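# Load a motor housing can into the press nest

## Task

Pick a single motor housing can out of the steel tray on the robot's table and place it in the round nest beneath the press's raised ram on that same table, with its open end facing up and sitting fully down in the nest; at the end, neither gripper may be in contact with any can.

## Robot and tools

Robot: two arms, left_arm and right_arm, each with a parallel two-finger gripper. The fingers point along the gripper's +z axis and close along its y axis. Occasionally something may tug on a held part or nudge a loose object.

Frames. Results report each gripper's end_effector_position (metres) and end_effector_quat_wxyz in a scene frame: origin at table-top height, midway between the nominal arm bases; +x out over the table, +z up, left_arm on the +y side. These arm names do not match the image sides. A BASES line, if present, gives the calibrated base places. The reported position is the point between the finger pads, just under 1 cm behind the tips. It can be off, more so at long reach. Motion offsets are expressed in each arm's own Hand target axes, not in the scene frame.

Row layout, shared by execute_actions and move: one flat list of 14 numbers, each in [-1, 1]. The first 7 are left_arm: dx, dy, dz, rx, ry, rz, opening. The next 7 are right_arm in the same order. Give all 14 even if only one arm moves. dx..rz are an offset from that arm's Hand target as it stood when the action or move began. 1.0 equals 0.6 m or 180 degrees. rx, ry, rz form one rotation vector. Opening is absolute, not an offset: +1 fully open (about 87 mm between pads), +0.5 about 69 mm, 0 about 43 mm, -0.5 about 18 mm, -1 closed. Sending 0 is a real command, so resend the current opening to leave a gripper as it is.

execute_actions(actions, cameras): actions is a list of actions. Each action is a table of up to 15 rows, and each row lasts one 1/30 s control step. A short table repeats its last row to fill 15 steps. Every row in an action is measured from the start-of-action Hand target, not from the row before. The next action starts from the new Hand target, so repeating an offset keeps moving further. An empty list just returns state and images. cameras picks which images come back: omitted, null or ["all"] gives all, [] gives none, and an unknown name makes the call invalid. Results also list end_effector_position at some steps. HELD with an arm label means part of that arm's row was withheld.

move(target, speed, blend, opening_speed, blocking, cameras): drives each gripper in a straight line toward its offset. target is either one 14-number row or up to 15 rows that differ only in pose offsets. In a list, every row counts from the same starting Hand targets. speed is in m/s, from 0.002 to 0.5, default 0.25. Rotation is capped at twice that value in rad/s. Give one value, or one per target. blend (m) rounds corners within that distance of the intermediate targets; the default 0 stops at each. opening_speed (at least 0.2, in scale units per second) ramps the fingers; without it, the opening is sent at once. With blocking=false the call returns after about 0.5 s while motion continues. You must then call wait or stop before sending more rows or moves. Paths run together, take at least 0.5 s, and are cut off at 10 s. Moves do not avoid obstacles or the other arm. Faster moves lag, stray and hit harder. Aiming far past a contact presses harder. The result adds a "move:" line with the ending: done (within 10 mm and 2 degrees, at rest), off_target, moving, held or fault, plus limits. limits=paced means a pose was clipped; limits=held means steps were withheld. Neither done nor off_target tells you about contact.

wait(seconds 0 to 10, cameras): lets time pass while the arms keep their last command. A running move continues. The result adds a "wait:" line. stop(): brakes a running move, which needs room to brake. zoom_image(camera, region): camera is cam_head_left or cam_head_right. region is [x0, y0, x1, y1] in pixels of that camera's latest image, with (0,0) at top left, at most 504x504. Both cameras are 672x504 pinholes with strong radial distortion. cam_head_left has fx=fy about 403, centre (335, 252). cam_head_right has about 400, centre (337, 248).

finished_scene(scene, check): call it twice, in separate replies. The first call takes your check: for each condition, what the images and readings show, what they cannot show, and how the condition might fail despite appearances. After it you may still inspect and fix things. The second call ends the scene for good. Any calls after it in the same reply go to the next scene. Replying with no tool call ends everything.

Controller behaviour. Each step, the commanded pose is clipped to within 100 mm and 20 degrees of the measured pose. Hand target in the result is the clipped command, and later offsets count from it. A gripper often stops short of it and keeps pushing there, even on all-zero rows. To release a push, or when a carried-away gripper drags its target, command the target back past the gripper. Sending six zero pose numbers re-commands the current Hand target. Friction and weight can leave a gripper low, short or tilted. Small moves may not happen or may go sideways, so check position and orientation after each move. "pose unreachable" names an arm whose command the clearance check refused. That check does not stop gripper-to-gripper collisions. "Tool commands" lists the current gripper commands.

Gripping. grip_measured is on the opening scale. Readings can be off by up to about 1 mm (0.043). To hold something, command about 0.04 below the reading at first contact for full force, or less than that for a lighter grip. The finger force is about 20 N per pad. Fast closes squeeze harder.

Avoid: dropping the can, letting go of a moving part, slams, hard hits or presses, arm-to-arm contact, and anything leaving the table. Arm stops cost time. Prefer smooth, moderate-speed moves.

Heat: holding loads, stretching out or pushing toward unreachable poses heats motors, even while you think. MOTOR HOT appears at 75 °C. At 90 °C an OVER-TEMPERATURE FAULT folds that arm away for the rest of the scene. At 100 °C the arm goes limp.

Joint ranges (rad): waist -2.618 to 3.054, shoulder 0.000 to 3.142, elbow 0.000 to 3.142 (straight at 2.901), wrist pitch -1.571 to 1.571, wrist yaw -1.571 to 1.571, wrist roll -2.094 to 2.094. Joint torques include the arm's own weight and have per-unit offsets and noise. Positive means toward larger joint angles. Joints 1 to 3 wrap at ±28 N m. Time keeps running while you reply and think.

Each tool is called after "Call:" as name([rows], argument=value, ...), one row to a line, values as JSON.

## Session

Call:
execute_actions(actions=[])

Call:
zoom_image(camera="cam_head_left", region=[80, 120, 380, 320])

Call:
zoom_image(camera="cam_head_right", region=[100, 120, 400, 320])

Scene clock: 0.00 s.
left_arm: end_effector_position=(+0.3994, +0.3146, +0.1383) grip_measured=+0.972 end_effector_quat_wxyz=(+0.746, -0.007, +0.664, +0.043) | right_arm: end_effector_position=(+0.3778, -0.2966, +0.1017) grip_measured=+0.978 end_effector_quat_wxyz=(+0.688, -0.004, +0.726, +0.008)
Joint positions: left_arm=[0.01 1.563 0.201 1.479 -0.005 0.047 0.986] | right_arm=[0.114 1.526 0.224 1.248 0.068 0.01 0.989]
Joint velocities: left_arm=[0.027 -0.007 -0.012 -0.022 0.022 -0.022 -0.008] | right_arm=[-0.012 0.007 -0.007 -0.037 -0.051 -0.037 -0.003]
Joint torques (N m): no reading
Heat: left arm: 32 °C; right arm: 36 °C.
Hand target: left_arm +0.4009, +0.3147, +0.1439; +0.752, -0.007, +0.658, +0.043 | right_arm +0.3806, -0.2964, +0.1094; +0.696, -0.004, +0.718, +0.009
Tool commands: left_gripper/opening=+1.0 right_gripper/opening=+1.0

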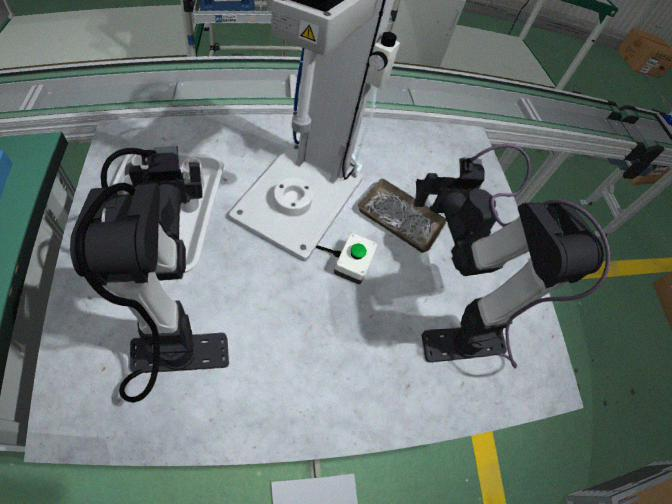

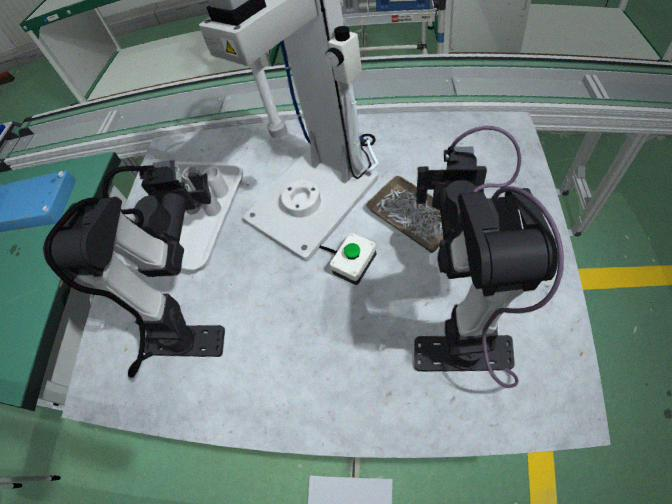

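Scaled by 1.680.

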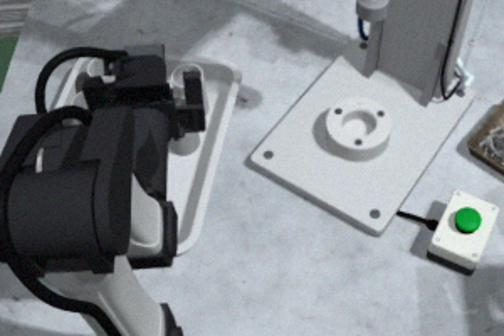

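Scaled by 1.680.

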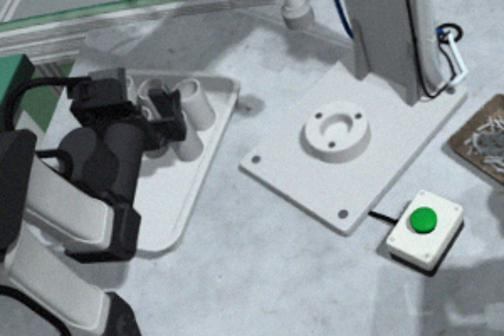

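Call:
move(target=[-0.266,0.009,-0.098,0,0,0,1,0,0,0,0,0,0,1], speed=0.2)

Call:
zoom_image(camera="cam_head_left", region=[80, 110, 260, 290])

Call:
zoom_image(camera="cam_head_right", region=[100, 110, 280, 290])

Scene clock: 8.67 s.
left_arm: end_effector_position=(+0.3228, +0.3061, +0.2852) grip_measured=+0.972 end_effector_quat_wxyz=(+0.746, -0.007, +0.665, +0.041) | right_arm: end_effector_position=(+0.3778, -0.2966, +0.1017) grip_measured=+0.978 end_effector_quat_wxyz=(+0.688, -0.004, +0.726, +0.008)
Joint positions: left_arm=[-0.015 0.592 0.498 0.21 -0.027 0.047 0.986] | right_arm=[0.114 1.526 0.224 1.248 0.068 0.01 0.989]
Joint velocities: left_arm=[0.012 0.002 -0.012 -0.007 -0.022 0.051 -0.013] | right_arm=[-0.002 -0.012 -0.017 -0.007 0.037 0.007 -0.008]
Joint torques (N m): left_arm=[-0.58 0.4 9.4 1.5 0.01 0.08] | right_arm=[-0.23 -4.41 5.53 1.9 -0.01 -0.01]
Heat: left arm: 33 °C; right arm: 37 °C.
Hand target: left_arm +0.3228, +0.3058, +0.2981; +0.752, -0.008, +0.658, +0.043 | right_arm +0.3806, -0.2964, +0.1094; +0.696, -0.004, +0.718, +0.009
Off the commanded pose: left_arm 0.009 m, 1 deg | right_arm 0.008 m, 1 deg.
move: done

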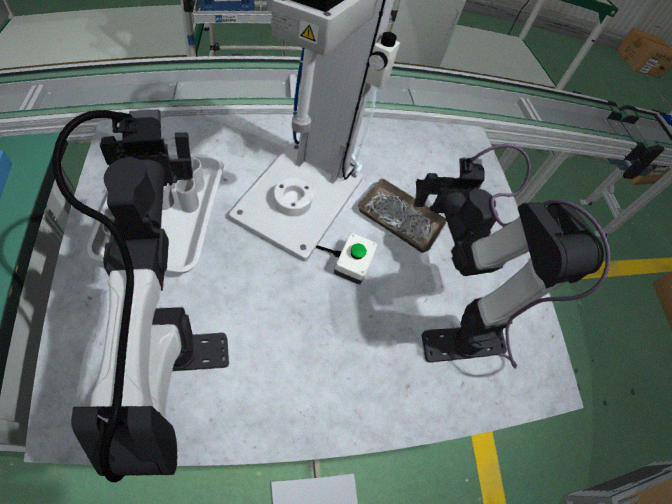

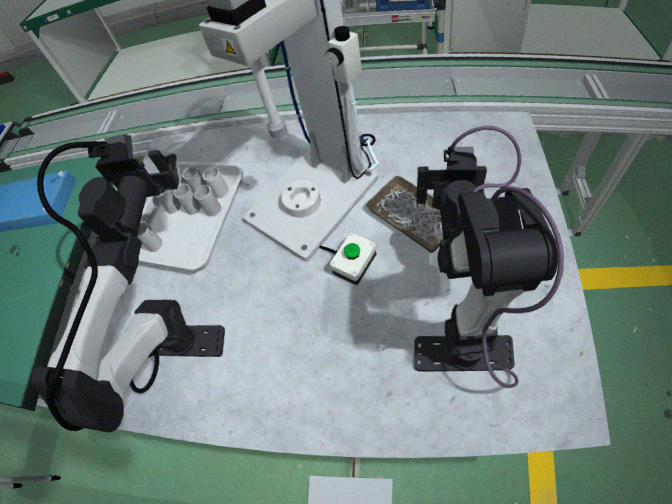

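Scaled by 2.800.

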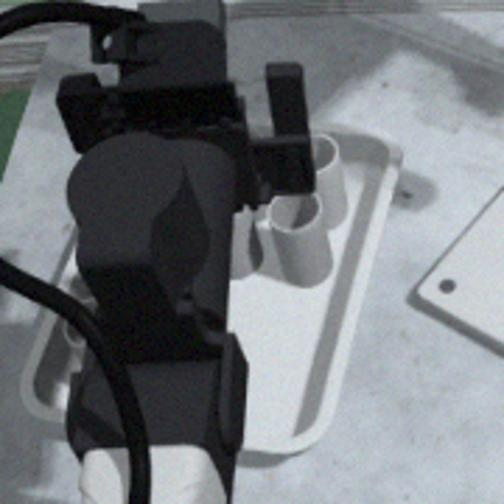

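Scaled by 2.800.

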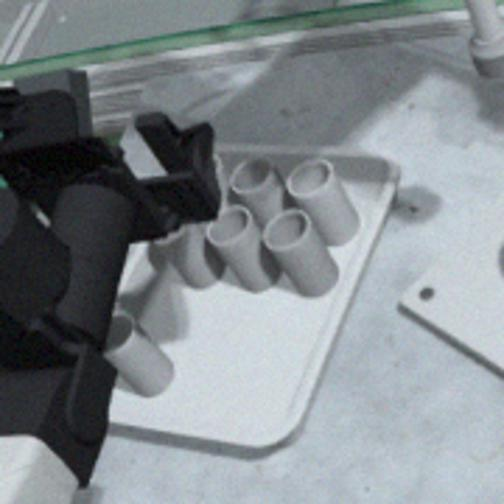

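Call:
move(target=[-0.07,-0.22,-0.1,0,0,0,1,0,0,0,0,0,0,1], speed=0.2)

Call:
zoom_image(camera="cam_head_left", region=[80, 130, 220, 290])

Call:
zoom_image(camera="cam_head_right", region=[110, 130, 250, 290])

Scene clock: 17.27 s.
left_arm: end_effector_position=(+0.2721, +0.1707, +0.3158) grip_measured=+0.972 end_effector_quat_wxyz=(+0.741, -0.015, +0.671, +0.032) | right_arm: end_effector_position=(+0.3778, -0.2966, +0.1017) grip_measured=+0.978 end_effector_quat_wxyz=(+0.688, -0.004, +0.726, +0.008)
Joint positions: left_arm=[-1.108 0.748 0.628 0.344 -1.11 0.222 0.986] | right_arm=[0.114 1.526 0.224 1.248 0.068 0.01 0.989]
Joint velocities: left_arm=[-0.012 0.002 -0.022 0.066 0.037 -0.022 -0.008] | right_arm=[-0.002 0.002 0.012 -0.007 -0.007 -0.081 0.003]
Joint torques (N m): left_arm=[-0.47 0.14 7.76 1.39 0.09 0.15] | right_arm=[-0.21 -4.41 5.53 1.9 -0.01 -0.01]
Heat: left arm: 36 °C; right arm: 37 °C.
Hand target: left_arm +0.2719, +0.1704, +0.3235; +0.744, -0.023, +0.667, +0.029 | right_arm +0.3806, -0.2964, +0.1094; +0.696, -0.004, +0.718, +0.009
Off the commanded pose: left_arm 0.011 m, 2 deg | right_arm 0.008 m, 1 deg.
move: off_target (left_arm)

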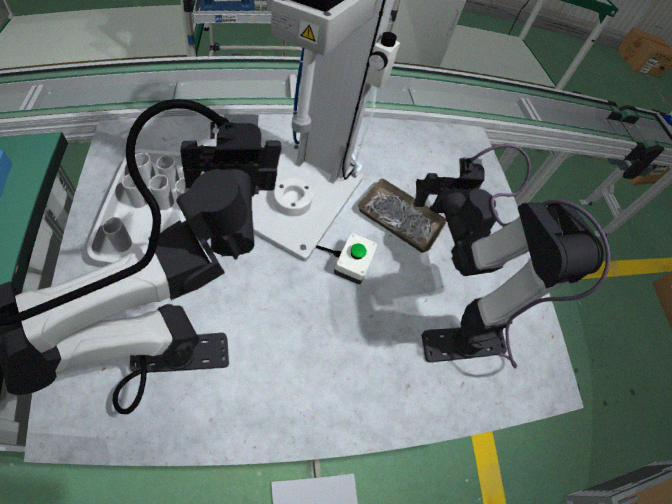

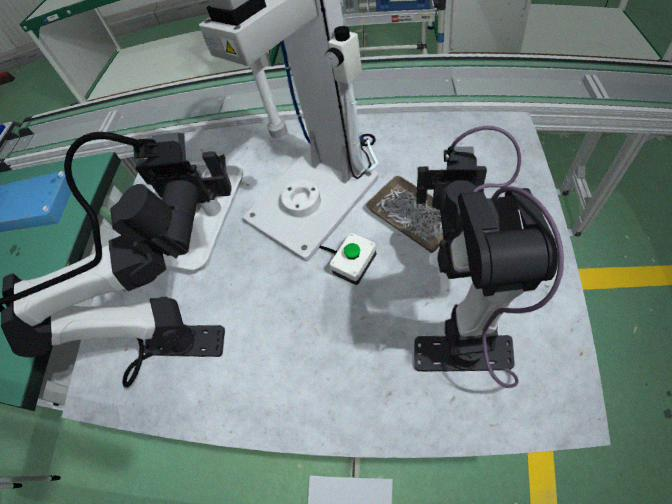

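Scaled by 3.150.

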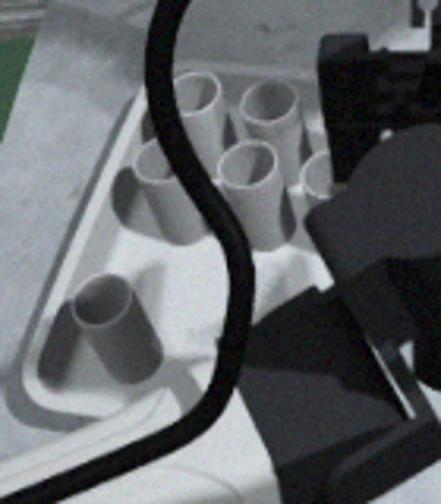

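Scaled by 3.150.

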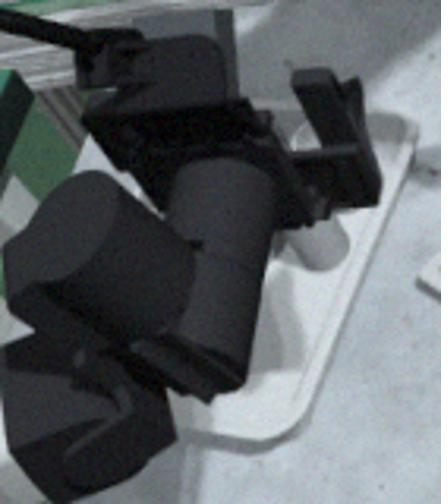

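Call:
move(target=[0.1,0.431,0.0065,-0.1187,0.3634,-0.0618,1,0,0,0,0,0,0,1], speed=0.25)

Call:
zoom_image(camera="cam_head_left", region=[50, 130, 230, 290])

Call:
zoom_image(camera="cam_head_right", region=[90, 130, 250, 290])

Scene clock: 32.40 s.
left_arm: end_effector_position=(+0.2632, +0.4290, +0.2707) grip_measured=+0.972 end_effector_quat_wxyz=(+0.263, -0.228, +0.933, +0.089) | right_arm: end_effector_position=(+0.3778, -0.2966, +0.1017) grip_measured=+0.978 end_effector_quat_wxyz=(+0.688, -0.004, +0.726, +0.008)
Joint positions: left_arm=[0.448 1.373 1.682 -1.318 -0.034 0.031 0.986] | right_arm=[0.114 1.526 0.224 1.248 0.068 0.01 0.989]
Joint velocities: left_arm=[-0.012 -0.002 0.012 0.037 0.066 0.022 0.003] | right_arm=[-0.002 -0.007 0.007 -0.022 -0.037 0.037 -0.018]
Joint torques (N m): left_arm=[0.49 -4.07 7.68 0.95 0.18 0.16] | right_arm=[-0.23 -4.42 5.53 1.9 -0.01 0]
Heat: left arm: 39 °C; right arm: 38 °C.
Hand target: left_arm +0.2642, +0.4300, +0.2766; +0.268, -0.225, +0.933, +0.087 | right_arm +0.3806, -0.2964, +0.1094; +0.696, -0.004, +0.718, +0.009
Off the commanded pose: left_arm 0.005 m, 4 deg | right_arm 0.008 m, 1 deg.
move: off_target (left_arm)

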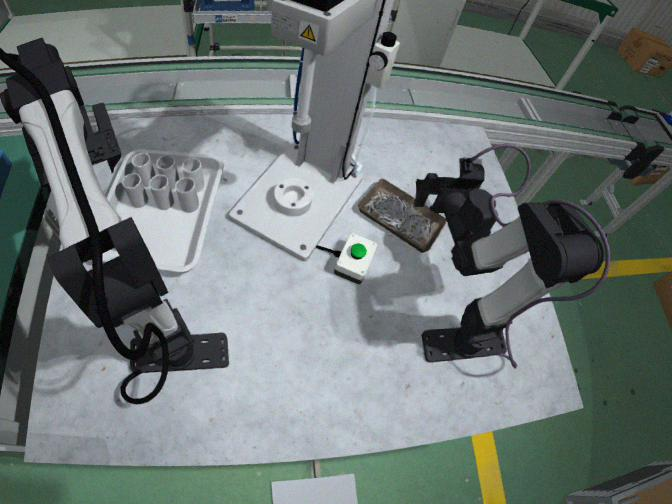

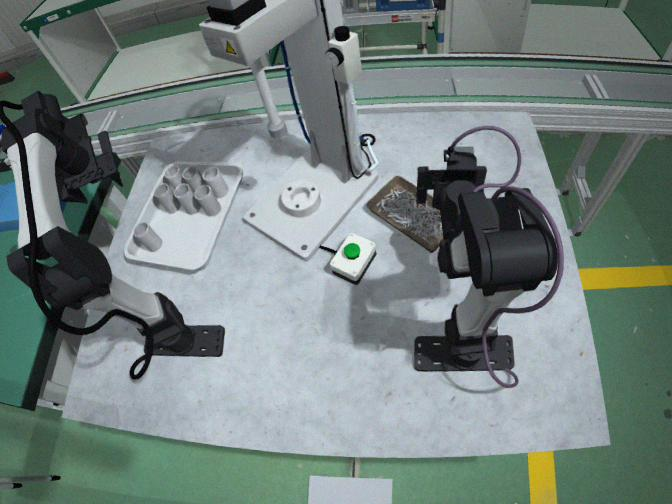

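Scaled by 2.800.

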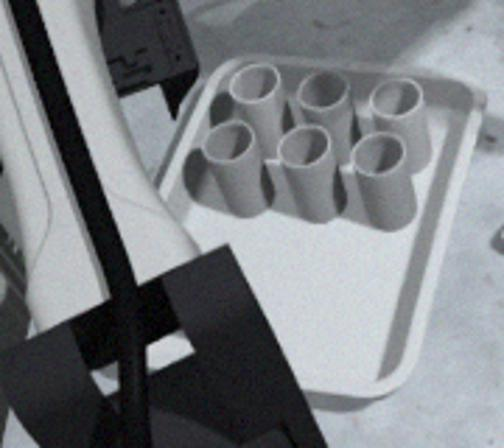

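Scaled by 3.150.

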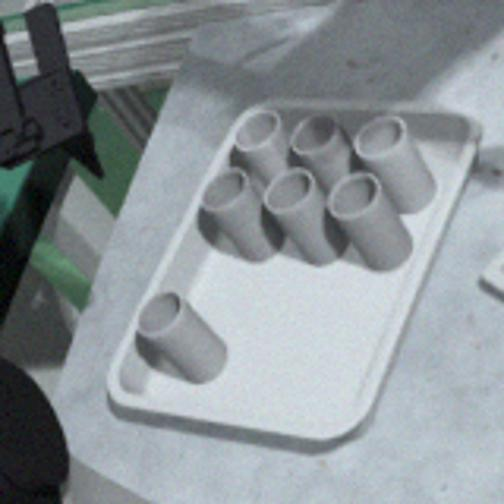

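Call:
move(target=[0.108,0,0.168,0,0,0,1,0,0,0,0,0,0,1], speed=0.2)

Call:
zoom_image(camera="cam_head_left", region=[60, 130, 220, 290])

Call:
zoom_image(camera="cam_head_right", region=[90, 130, 250, 290])

Scene clock: 39.00 s.
left_arm: end_effector_position=(+0.2584, +0.4333, +0.1543) grip_measured=+0.972 end_effector_quat_wxyz=(+0.255, -0.227, +0.936, +0.087) | right_arm: end_effector_position=(+0.3778, -0.2966, +0.1017) grip_measured=+0.978 end_effector_quat_wxyz=(+0.688, -0.004, +0.726, +0.008)
Joint positions: left_arm=[0.475 1.241 1.103 -0.889 -0.02 0.056 0.986] | right_arm=[0.114 1.526 0.224 1.248 0.068 0.01 0.989]
Joint velocities: left_arm=[-0.017 -0.002 -0.017 -0.037 -0.095 -0.022 0.008] | right_arm=[-0.002 -0.002 0.002 -0.051 -0.081 -0.007 -0.003]
Joint torques (N m): left_arm=[0.73 -6.26 5.38 1.2 0.19 0.18] | right_arm=[-0.23 -4.42 5.53 1.9 -0.01 0]
Heat: left arm: 40 °C; right arm: 38 °C.
Hand target: left_arm +0.2591, +0.4347, +0.1575; +0.268, -0.224, +0.933, +0.088 | right_arm +0.3806, -0.2964, +0.1094; +0.696, -0.004, +0.718, +0.009
Off the commanded pose: left_arm 0.004 m, 2 deg | right_arm 0.008 m, 1 deg.
move: done

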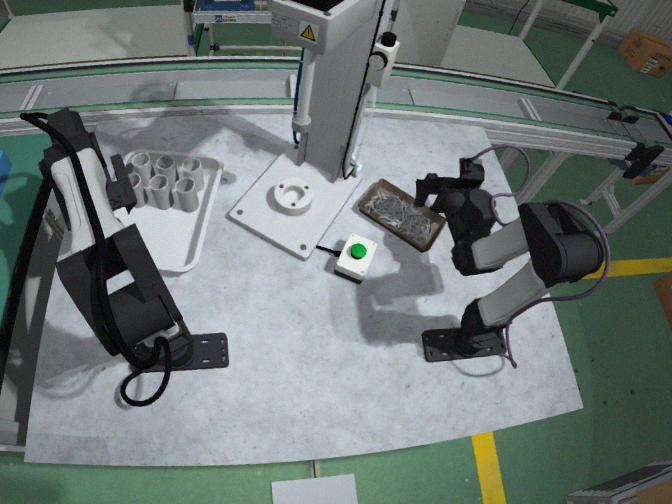

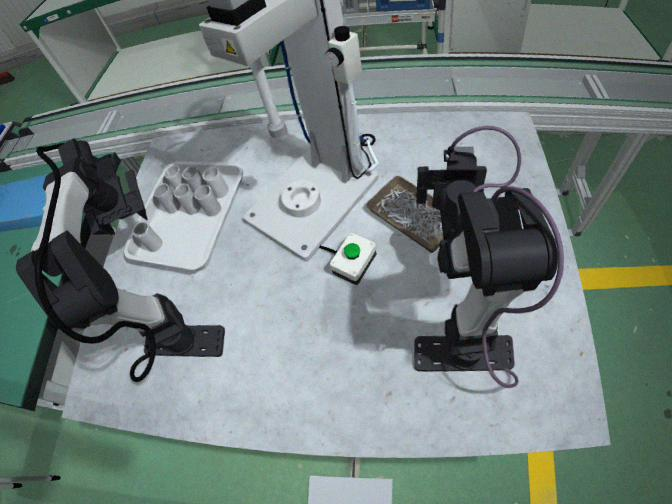

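Scaled by 3.150.

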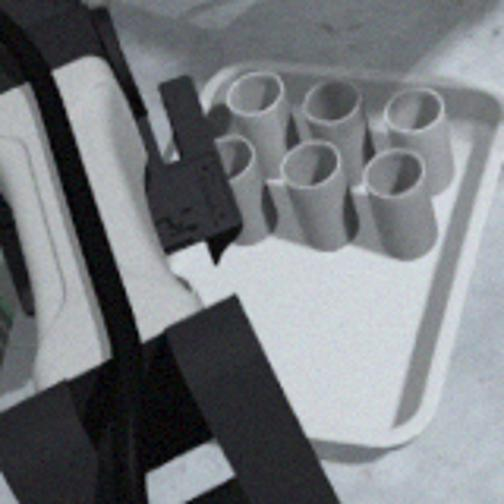

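Scaled by 3.150.

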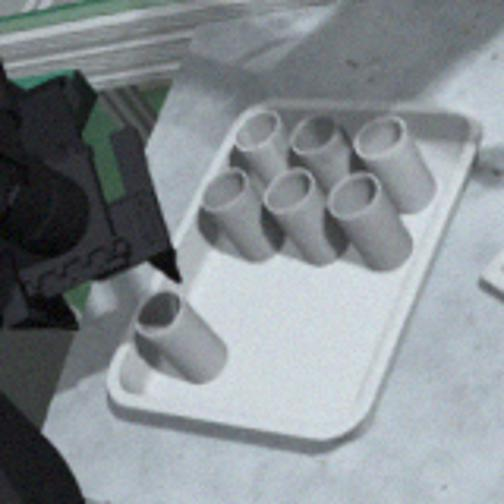

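Call:
move([
  [0.007,-0.0215,0.009,0,0,0,1,0,0,0,0,0,0,1],
  [0.052,-0.0215,0.08,0,0,0,1,0,0,0,0,0,0,1],
], speed=0.12)

Call:
zoom_image(camera="cam_head_right", region=[90, 150, 210, 270])

Scene clock: 45.17 s.
left_arm: end_effector_position=(+0.2616, +0.4223, +0.0969) grip_measured=+0.972 end_effector_quat_wxyz=(+0.258, -0.219, +0.938, +0.081) | right_arm: end_effector_position=(+0.3778, -0.2966, +0.1017) grip_measured=+0.978 end_effector_quat_wxyz=(+0.688, -0.004, +0.726, +0.008)
Joint positions: left_arm=[0.435 1.231 0.868 -0.662 -0.024 0.035 0.986] | right_arm=[0.114 1.526 0.224 1.248 0.068 0.01 0.989]
Joint velocities: left_arm=[0.007 0.007 0.002 -0.051 0.022 -0.007 0.013] | right_arm=[0.022 -0.002 0.022 -0.007 0.037 -0.095 0.013]
Joint torques (N m): left_arm=[0.39 -5.71 5.6 1.18 0.01 -0.02] | right_arm=[-0.23 -4.42 5.53 1.9 -0.01 -0.01]
Heat: left arm: 39 °C; right arm: 39 °C.
Hand target: left_arm +0.2624, +0.4252, +0.0996; +0.268, -0.225, +0.933, +0.087 | right_arm +0.3806, -0.2964, +0.1094; +0.696, -0.004, +0.718, +0.009
Off the commanded pose: left_arm 0.005 m, 2 deg | right_arm 0.008 m, 1 deg.
move: done

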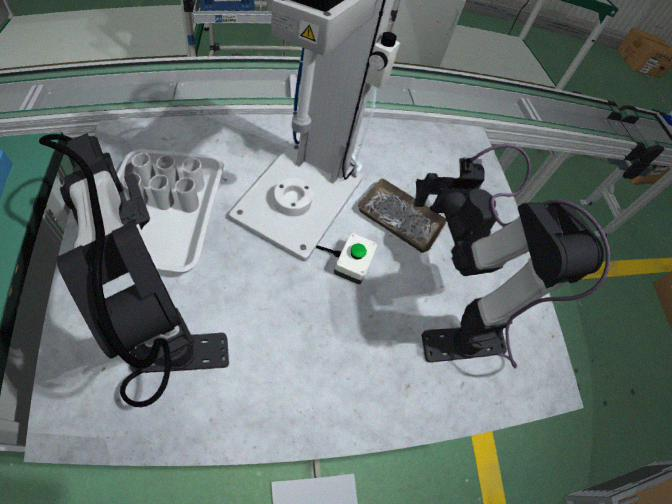

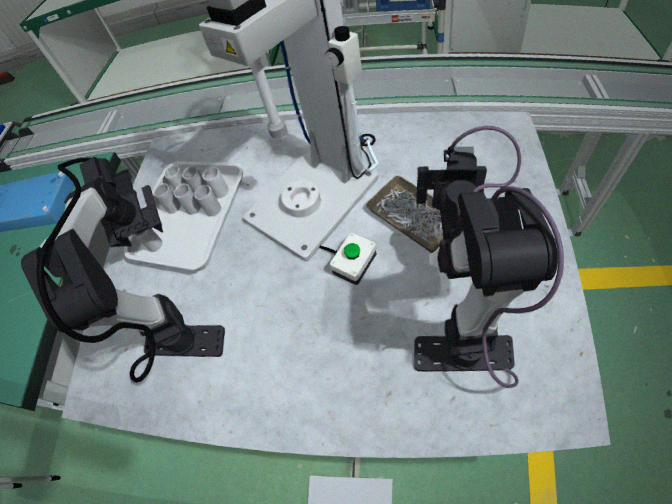

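Scaled by 4.200.

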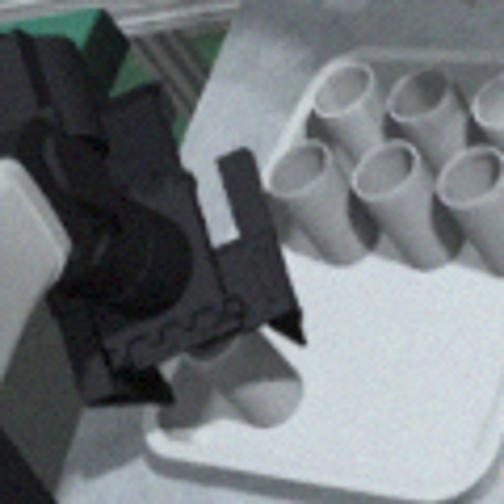

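Call:
move(target=[-0.0327,0,0.021,0,0,0,1,0,0,0,0,0,0,1], speed=0.1)

Call:
zoom_image(camera="cam_head_right", region=[80, 170, 240, 290])

Call:
zoom_image(camera="cam_head_left", region=[80, 170, 240, 290])

Scene clock: 63.90 s.
left_arm: end_effector_position=(+0.2735, +0.4285, +0.0904) grip_measured=+0.972 end_effector_quat_wxyz=(+0.253, -0.220, +0.939, +0.080) | right_arm: end_effector_position=(+0.3778, -0.2966, +0.1017) grip_measured=+0.978 end_effector_quat_wxyz=(+0.688, -0.004, +0.726, +0.008)
Joint positions: left_arm=[0.435 1.3 0.894 -0.629 -0.024 0.035 0.986] | right_arm=[0.114 1.526 0.224 1.248 0.068 0.01 0.989]
Joint velocities: left_arm=[0.007 0.022 -0.012 -0.007 -0.037 0.007 -0.023] | right_arm=[-0.012 0.012 -0.007 -0.022 -0.051 0.095 0.029]
Joint torques (N m): left_arm=[0.34 -3.75 8.49 1.16 0.01 -0.04] | right_arm=[-0.23 -4.41 5.53 1.9 -0.01 0]
Heat: left arm: 39 °C; right arm: 39 °C.
Hand target: left_arm +0.2833, +0.4361, +0.0989; +0.268, -0.225, +0.933, +0.087 | right_arm +0.3806, -0.2964, +0.1094; +0.696, -0.004, +0.718, +0.009
Off the commanded pose: left_arm 0.015 m, 2 deg | right_arm 0.008 m, 1 deg.
move: off_target (left_arm)

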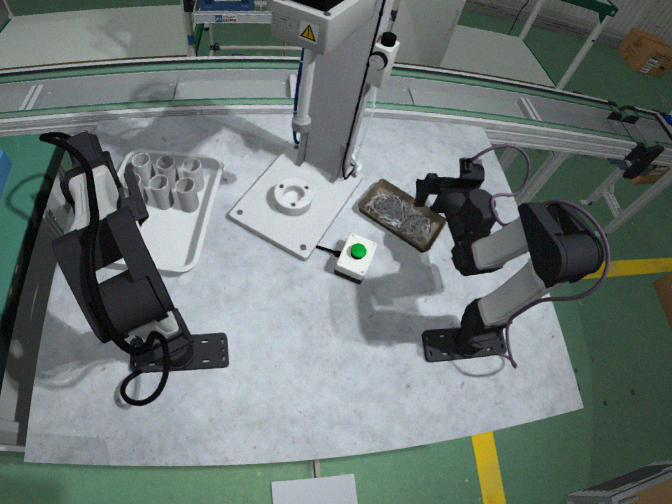

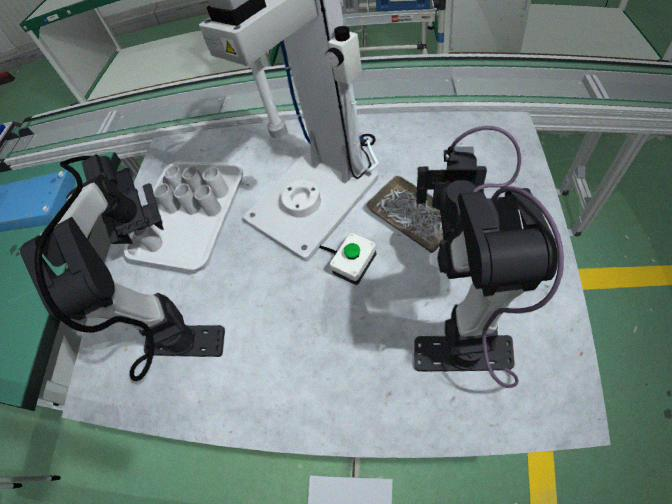

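Scaled by 3.150.

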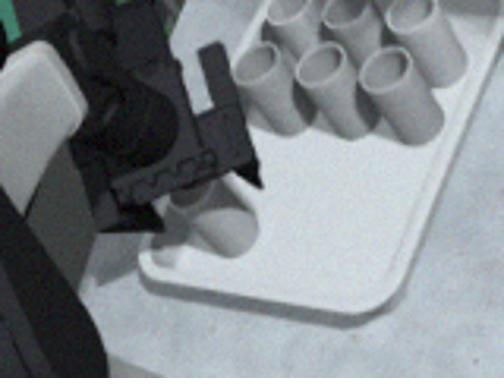

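Scaled by 3.150.

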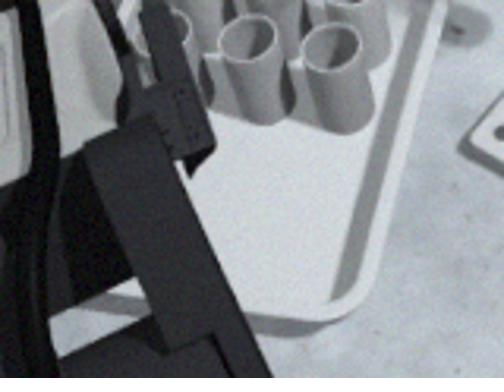

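Call:
move(target=[0.0148,0,0.0478,0,0,0,1,0,0,0,0,0,0,1], speed=0.06)

Call:
zoom_image(camera="cam_head_right", region=[80, 170, 240, 290])

Scene clock: 72.77 s.
left_arm: end_effector_position=(+0.2896, +0.4371, +0.0731) grip_measured=+0.972 end_effector_quat_wxyz=(+0.269, -0.219, +0.934, +0.084) | right_arm: end_effector_position=(+0.3778, -0.2966, +0.1017) grip_measured=+0.978 end_effector_quat_wxyz=(+0.688, -0.004, +0.726, +0.008)
Joint positions: left_arm=[0.435 1.361 0.855 -0.496 -0.024 0.035 0.986] | right_arm=[0.114 1.526 0.224 1.248 0.068 0.01 0.989]
Joint velocities: left_arm=[-0.002 -0.012 -0.002 -0.037 -0.022 0.007 -0.003] | right_arm=[-0.017 -0.007 0.002 0.037 -0.007 0.051 -0.003]
Joint torques (N m): left_arm=[0.91 -4.37 5.46 1.23 0.05 0.01] | right_arm=[-0.23 -4.42 5.55 1.9 -0.01 0]
Heat: left arm: 39 °C; right arm: 39 °C.
Hand target: left_arm +0.2892, +0.4410, +0.0697; +0.268, -0.224, +0.933, +0.087 | right_arm +0.3806, -0.2964, +0.1094; +0.696, -0.004, +0.718, +0.009
Off the commanded pose: left_arm 0.005 m, 1 deg | right_arm 0.008 m, 1 deg.
move: done

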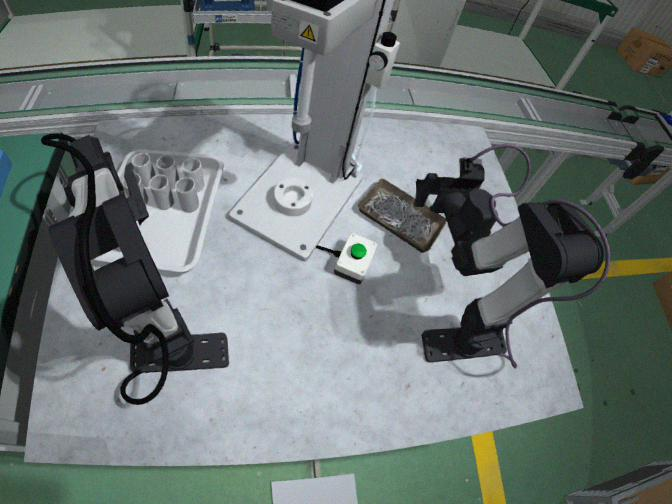

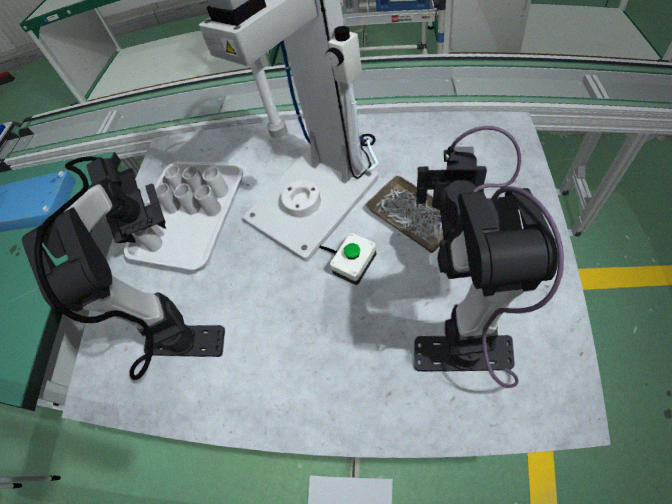

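Scaled by 3.150.

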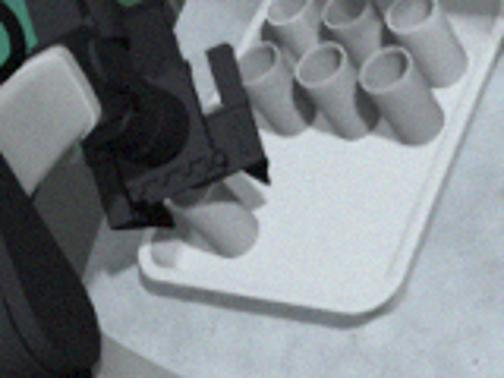

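Call:
move(target=[0,0,0,0,0,0,-0.45,0,0,0,0,0,0,1], opening_speed=0.8, cameras=["cam_head_right"])

Call:
zoom_image(camera="cam_head_right", region=[80, 170, 240, 290])

Scene clock: 77.40 s.
left_arm: end_effector_position=(+0.2891, +0.4397, +0.0735) grip_measured=+0.004 end_effector_quat_wxyz=(+0.269, -0.221, +0.933, +0.088) | right_arm: end_effector_position=(+0.3778, -0.2966, +0.1017) grip_measured=+0.978 end_effector_quat_wxyz=(+0.688, -0.004, +0.726, +0.008)
Joint positions: left_arm=[0.439 1.361 0.855 -0.492 -0.032 0.035 0.502] | right_arm=[0.114 1.526 0.224 1.248 0.068 0.01 0.989]
Joint velocities: left_arm=[-0.012 0.012 -0.007 -0.037 -0.081 0.022 -0.001] | right_arm=[-0.002 -0.017 -0.002 -0.037 0.007 -0.007 -0.003]
Joint torques (N m): left_arm=[0.58 -4.38 5.55 1.21 0.14 0.03] | right_arm=[-0.21 -4.42 5.53 1.9 -0.01 -0.01]
Heat: left arm: 39 °C; right arm: 39 °C.
Hand target: left_arm +0.2892, +0.4410, +0.0697; +0.268, -0.224, +0.933, +0.087 | right_arm +0.3806, -0.2964, +0.1094; +0.696, -0.004, +0.718, +0.009
Off the commanded pose: left_arm 0.004 m, 0 deg | right_arm 0.008 m, 1 deg.
move: done
Images, in order (width x height): cam_head_right 672x504.

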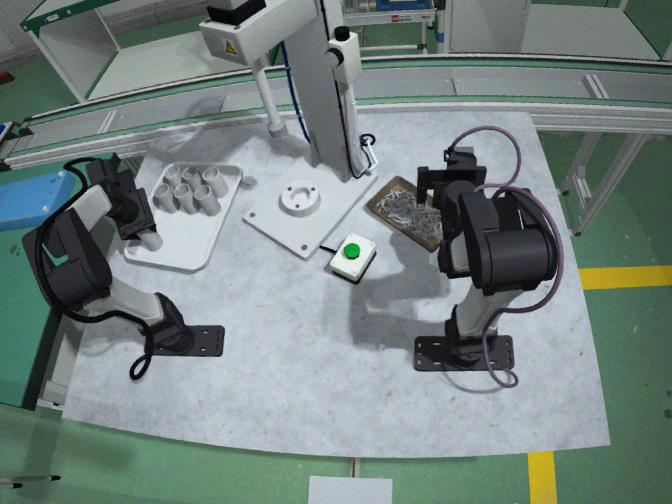

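Scaled by 3.150.

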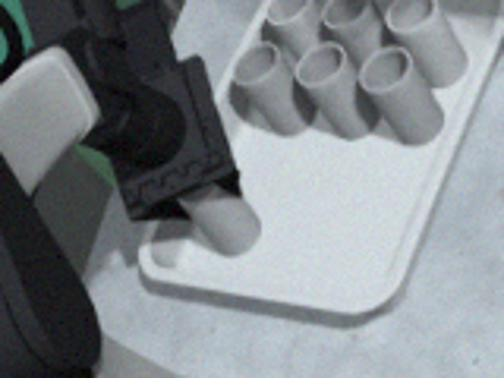

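Call:
move(target=[-0.099,0,-0.154,0,0,0,-0.45,0,0,0,0,0,0,1], speed=0.15, cameras=["cam_head_left"])

Scene clock: 83.93 s.
left_arm: end_effector_position=(+0.2883, +0.4351, +0.1660) grip_measured=+0.004 end_effector_quat_wxyz=(+0.250, -0.223, +0.939, +0.080) | right_arm: end_effector_position=(+0.3778, -0.2966, +0.1017) grip_measured=+0.978 end_effector_quat_wxyz=(+0.688, -0.004, +0.726, +0.008)
Joint positions: left_arm=[0.428 1.361 1.241 -0.92 -0.032 0.023 0.502] | right_arm=[0.114 1.526 0.224 1.248 0.068 0.01 0.989]
Joint velocities: left_arm=[-0.017 -0.012 0.002 0.007 -0.051 -0.022 0.006] | right_arm=[-0.002 0.007 -0.007 -0.007 -0.037 -0.066 -0.003]
Joint torques (N m): left_arm=[-0.55 -6.46 8.72 1.02 0.01 -0.09] | right_arm=[-0.21 -4.41 5.55 1.9 -0.01 0]
Heat: left arm: 39 °C; right arm: 39 °C.
Hand target: left_arm +0.2937, +0.4365, +0.1794; +0.268, -0.225, +0.933, +0.086 | right_arm +0.3806, -0.2964, +0.1094; +0.696, -0.004, +0.718, +0.009
Off the commanded pose: left_arm 0.014 m, 2 deg | right_arm 0.008 m, 1 deg.
move: off_target (left_arm)
Images, in order (width x height): cam_head_left 672x504.

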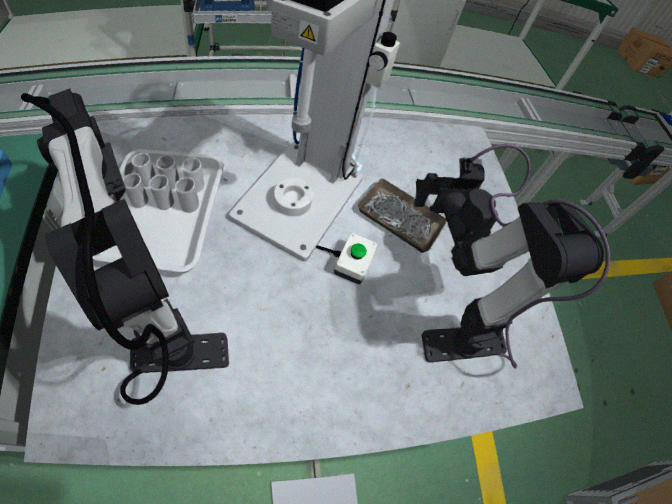

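Call:
move(target=[0.236,-0.499,-0.151,0.184,0,0.288,-0.45,0,0,0,0,0,0,1], speed=0.2)

Call:
zoom_image(camera="cam_head_left", region=[200, 140, 360, 260])

Call:
zoom_image(camera="cam_head_right", region=[200, 140, 360, 260])

Scene clock: 91.83 s.
left_arm: end_effector_position=(+0.2708, +0.0983, +0.1591) grip_measured=+0.004 end_effector_quat_wxyz=(+0.231, +0.271, +0.931, -0.079) | right_arm: end_effector_position=(+0.3778, -0.2966, +0.1017) grip_measured=+0.978 end_effector_quat_wxyz=(+0.688, -0.004, +0.726, +0.008)
Joint positions: left_arm=[-0.699 1.424 1.279 -0.932 -0.015 -0.075 0.502] | right_arm=[0.114 1.526 0.224 1.248 0.068 0.01 0.989]
Joint velocities: left_arm=[0.017 -0.017 -0.017 -0.037 -0.007 -0.051 0.004] | right_arm=[-0.002 -0.002 0.002 -0.022 0.007 0.007 -0.024]
Joint torques (N m): left_arm=[-0.34 -5.44 9.14 1.17 0.16 0.14] | right_arm=[-0.23 -4.42 5.53 1.9 -0.01 -0.01]
Heat: left arm: 40 °C; right arm: 39 °C.
Hand target: left_arm +0.2809, +0.0878, +0.1714; +0.254, +0.276, +0.922, -0.091 | right_arm +0.3806, -0.2964, +0.1094; +0.696, -0.004, +0.718, +0.009
Off the commanded pose: left_arm 0.016 m, 3 deg | right_arm 0.008 m, 1 deg.
move: off_target (left_arm)

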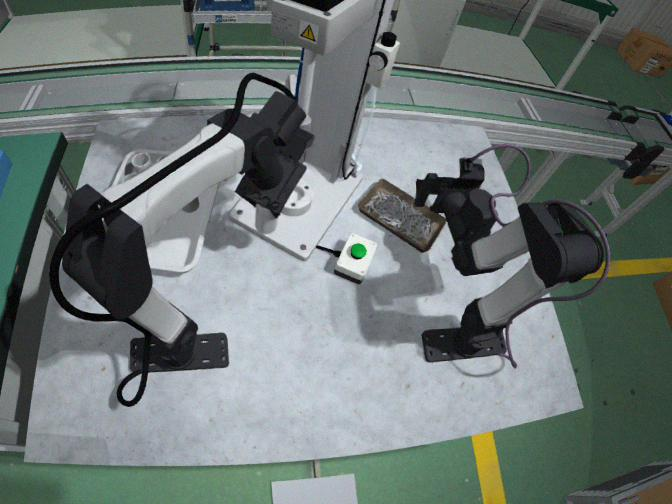

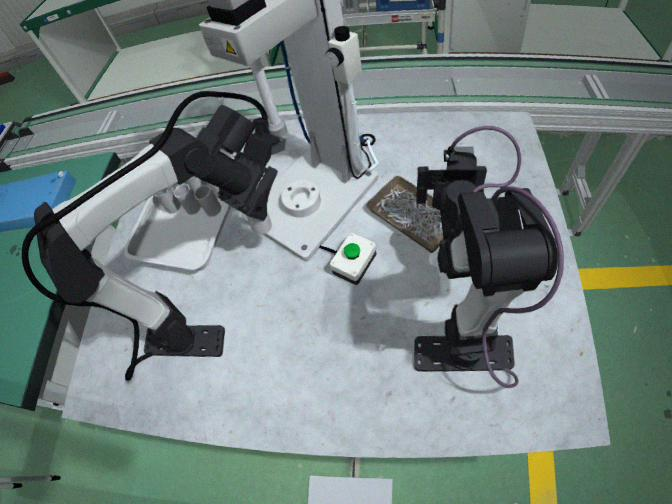

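Scaled by 3.150.

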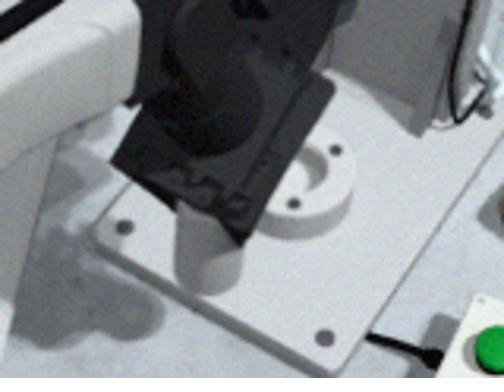

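Scaled by 3.150.

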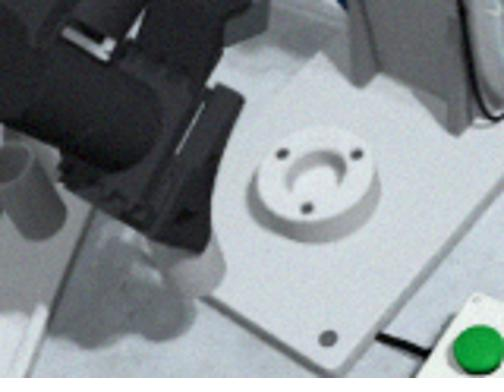

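Call:
move(target=[-0.034,-0.004,0.108,0,-0.011,0,-0.45,0,0,0,0,0,0,1], speed=0.12)

Call:
zoom_image(camera="cam_head_left", region=[200, 140, 360, 260])

Call:
zoom_image(camera="cam_head_right", region=[200, 140, 360, 260])

Scene clock: 101.80 s.
left_arm: end_effector_position=(+0.2698, +0.0977, +0.1441) grip_measured=+0.004 end_effector_quat_wxyz=(+0.212, +0.273, +0.935, -0.072) | right_arm: end_effector_position=(+0.3778, -0.2966, +0.1017) grip_measured=+0.978 end_effector_quat_wxyz=(+0.688, -0.004, +0.726, +0.008)
Joint positions: left_arm=[-0.704 1.457 1.261 -0.922 -0.018 -0.078 0.502] | right_arm=[0.114 1.526 0.224 1.248 0.068 0.01 0.989]
Joint velocities: left_arm=[-0.032 -0.007 -0.002 -0.037 -0.022 -0.007 0.004] | right_arm=[-0.012 -0.007 0.012 -0.007 -0.037 0.022 0.008]
Joint torques (N m): left_arm=[-0.05 3.04 5.61 3.08 0.15 0.2] | right_arm=[-0.23 -4.42 5.53 1.9 -0.01 -0.01]
Heat: left arm: 43 °C; right arm: 39 °C.
Hand target: left_arm +0.3209, +0.0571, +0.1256; +0.269, +0.275, +0.918, -0.096 | right_arm +0.3806, -0.2964, +0.1094; +0.696, -0.004, +0.718, +0.009
Off the commanded pose: left_arm 0.068 m, 7 deg | right_arm 0.008 m, 1 deg.
move: off_target (left_arm)

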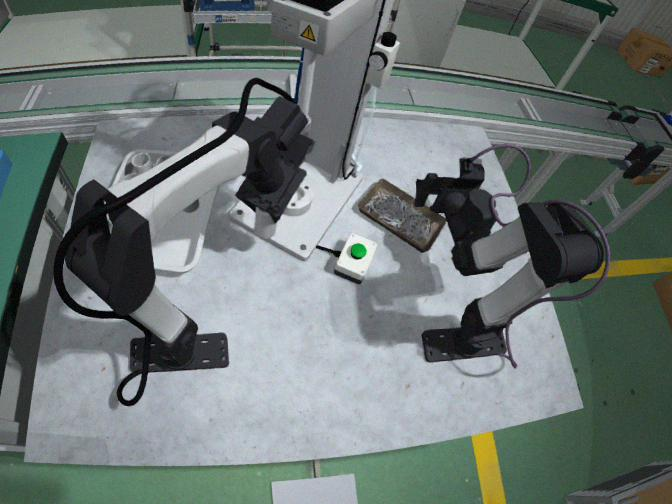

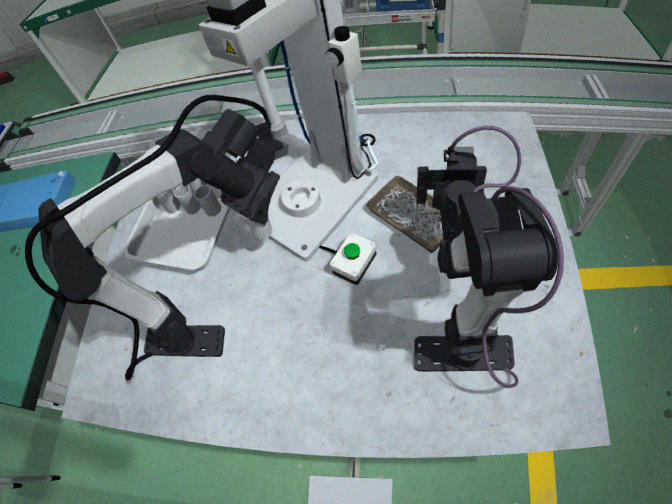

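Scaled by 3.150.

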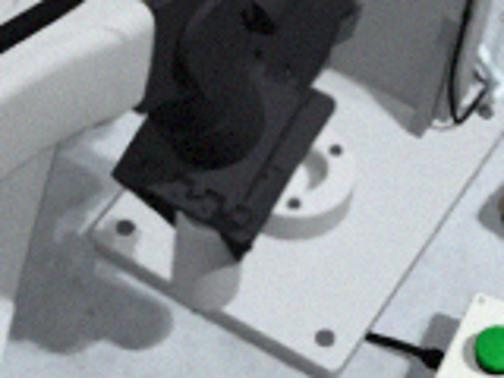

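Scaled by 3.150.

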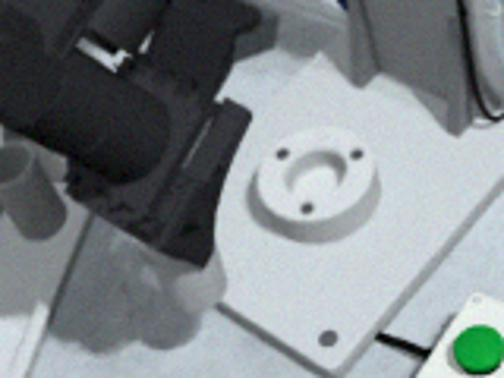

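Call:
move(target=[0.0875,0.026,-0.115,0,0,0,-0.45,0,0,0,0,0,0,1], speed=0.1, cameras=["cam_head_right"])

Call:
zoom_image(camera="cam_head_right", region=[200, 100, 360, 260])

Scene clock: 108.63 s.
left_arm: end_effector_position=(+0.2638, +0.1143, +0.1530) grip_measured=+0.004 end_effector_quat_wxyz=(+0.265, +0.273, +0.920, -0.091) | right_arm: end_effector_position=(+0.3778, -0.2966, +0.1017) grip_measured=+0.978 end_effector_quat_wxyz=(+0.688, -0.004, +0.726, +0.008)
Joint positions: left_arm=[-0.664 1.296 1.128 -0.835 0.004 -0.037 0.502] | right_arm=[0.114 1.526 0.224 1.248 0.068 0.01 0.989]
Joint velocities: left_arm=[-0.012 0.002 0.002 -0.007 0.007 0.022 -0.016] | right_arm=[-0.002 -0.022 -0.007 -0.081 0.051 -0.022 0.013]
Joint torques (N m): left_arm=[0.59 -6.91 5.67 1.01 0.18 0.13] | right_arm=[-0.23 -4.42 5.53 1.9 -0.01 0]
Heat: left arm: 42 °C; right arm: 39 °C.
Hand target: left_arm +0.2624, +0.1162, +0.1564; +0.270, +0.275, +0.918, -0.095 | right_arm +0.3806, -0.2964, +0.1094; +0.696, -0.004, +0.718, +0.009
Off the commanded pose: left_arm 0.003 m, 1 deg | right_arm 0.008 m, 1 deg.
move: done
Images, in order (width x height): cam_head_right 672x504.

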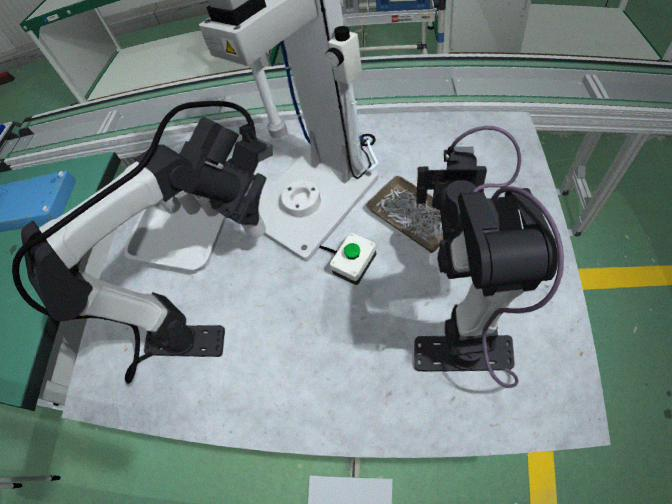

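Scaled by 3.150.

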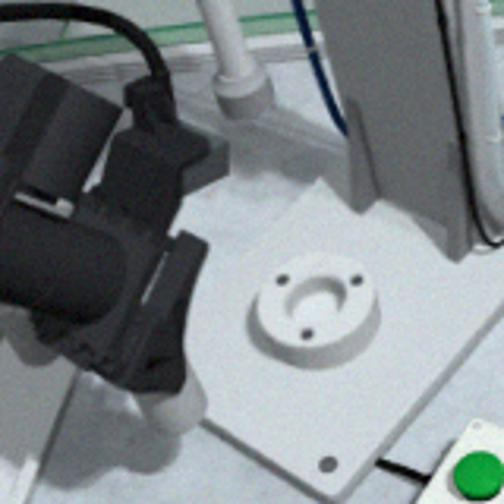

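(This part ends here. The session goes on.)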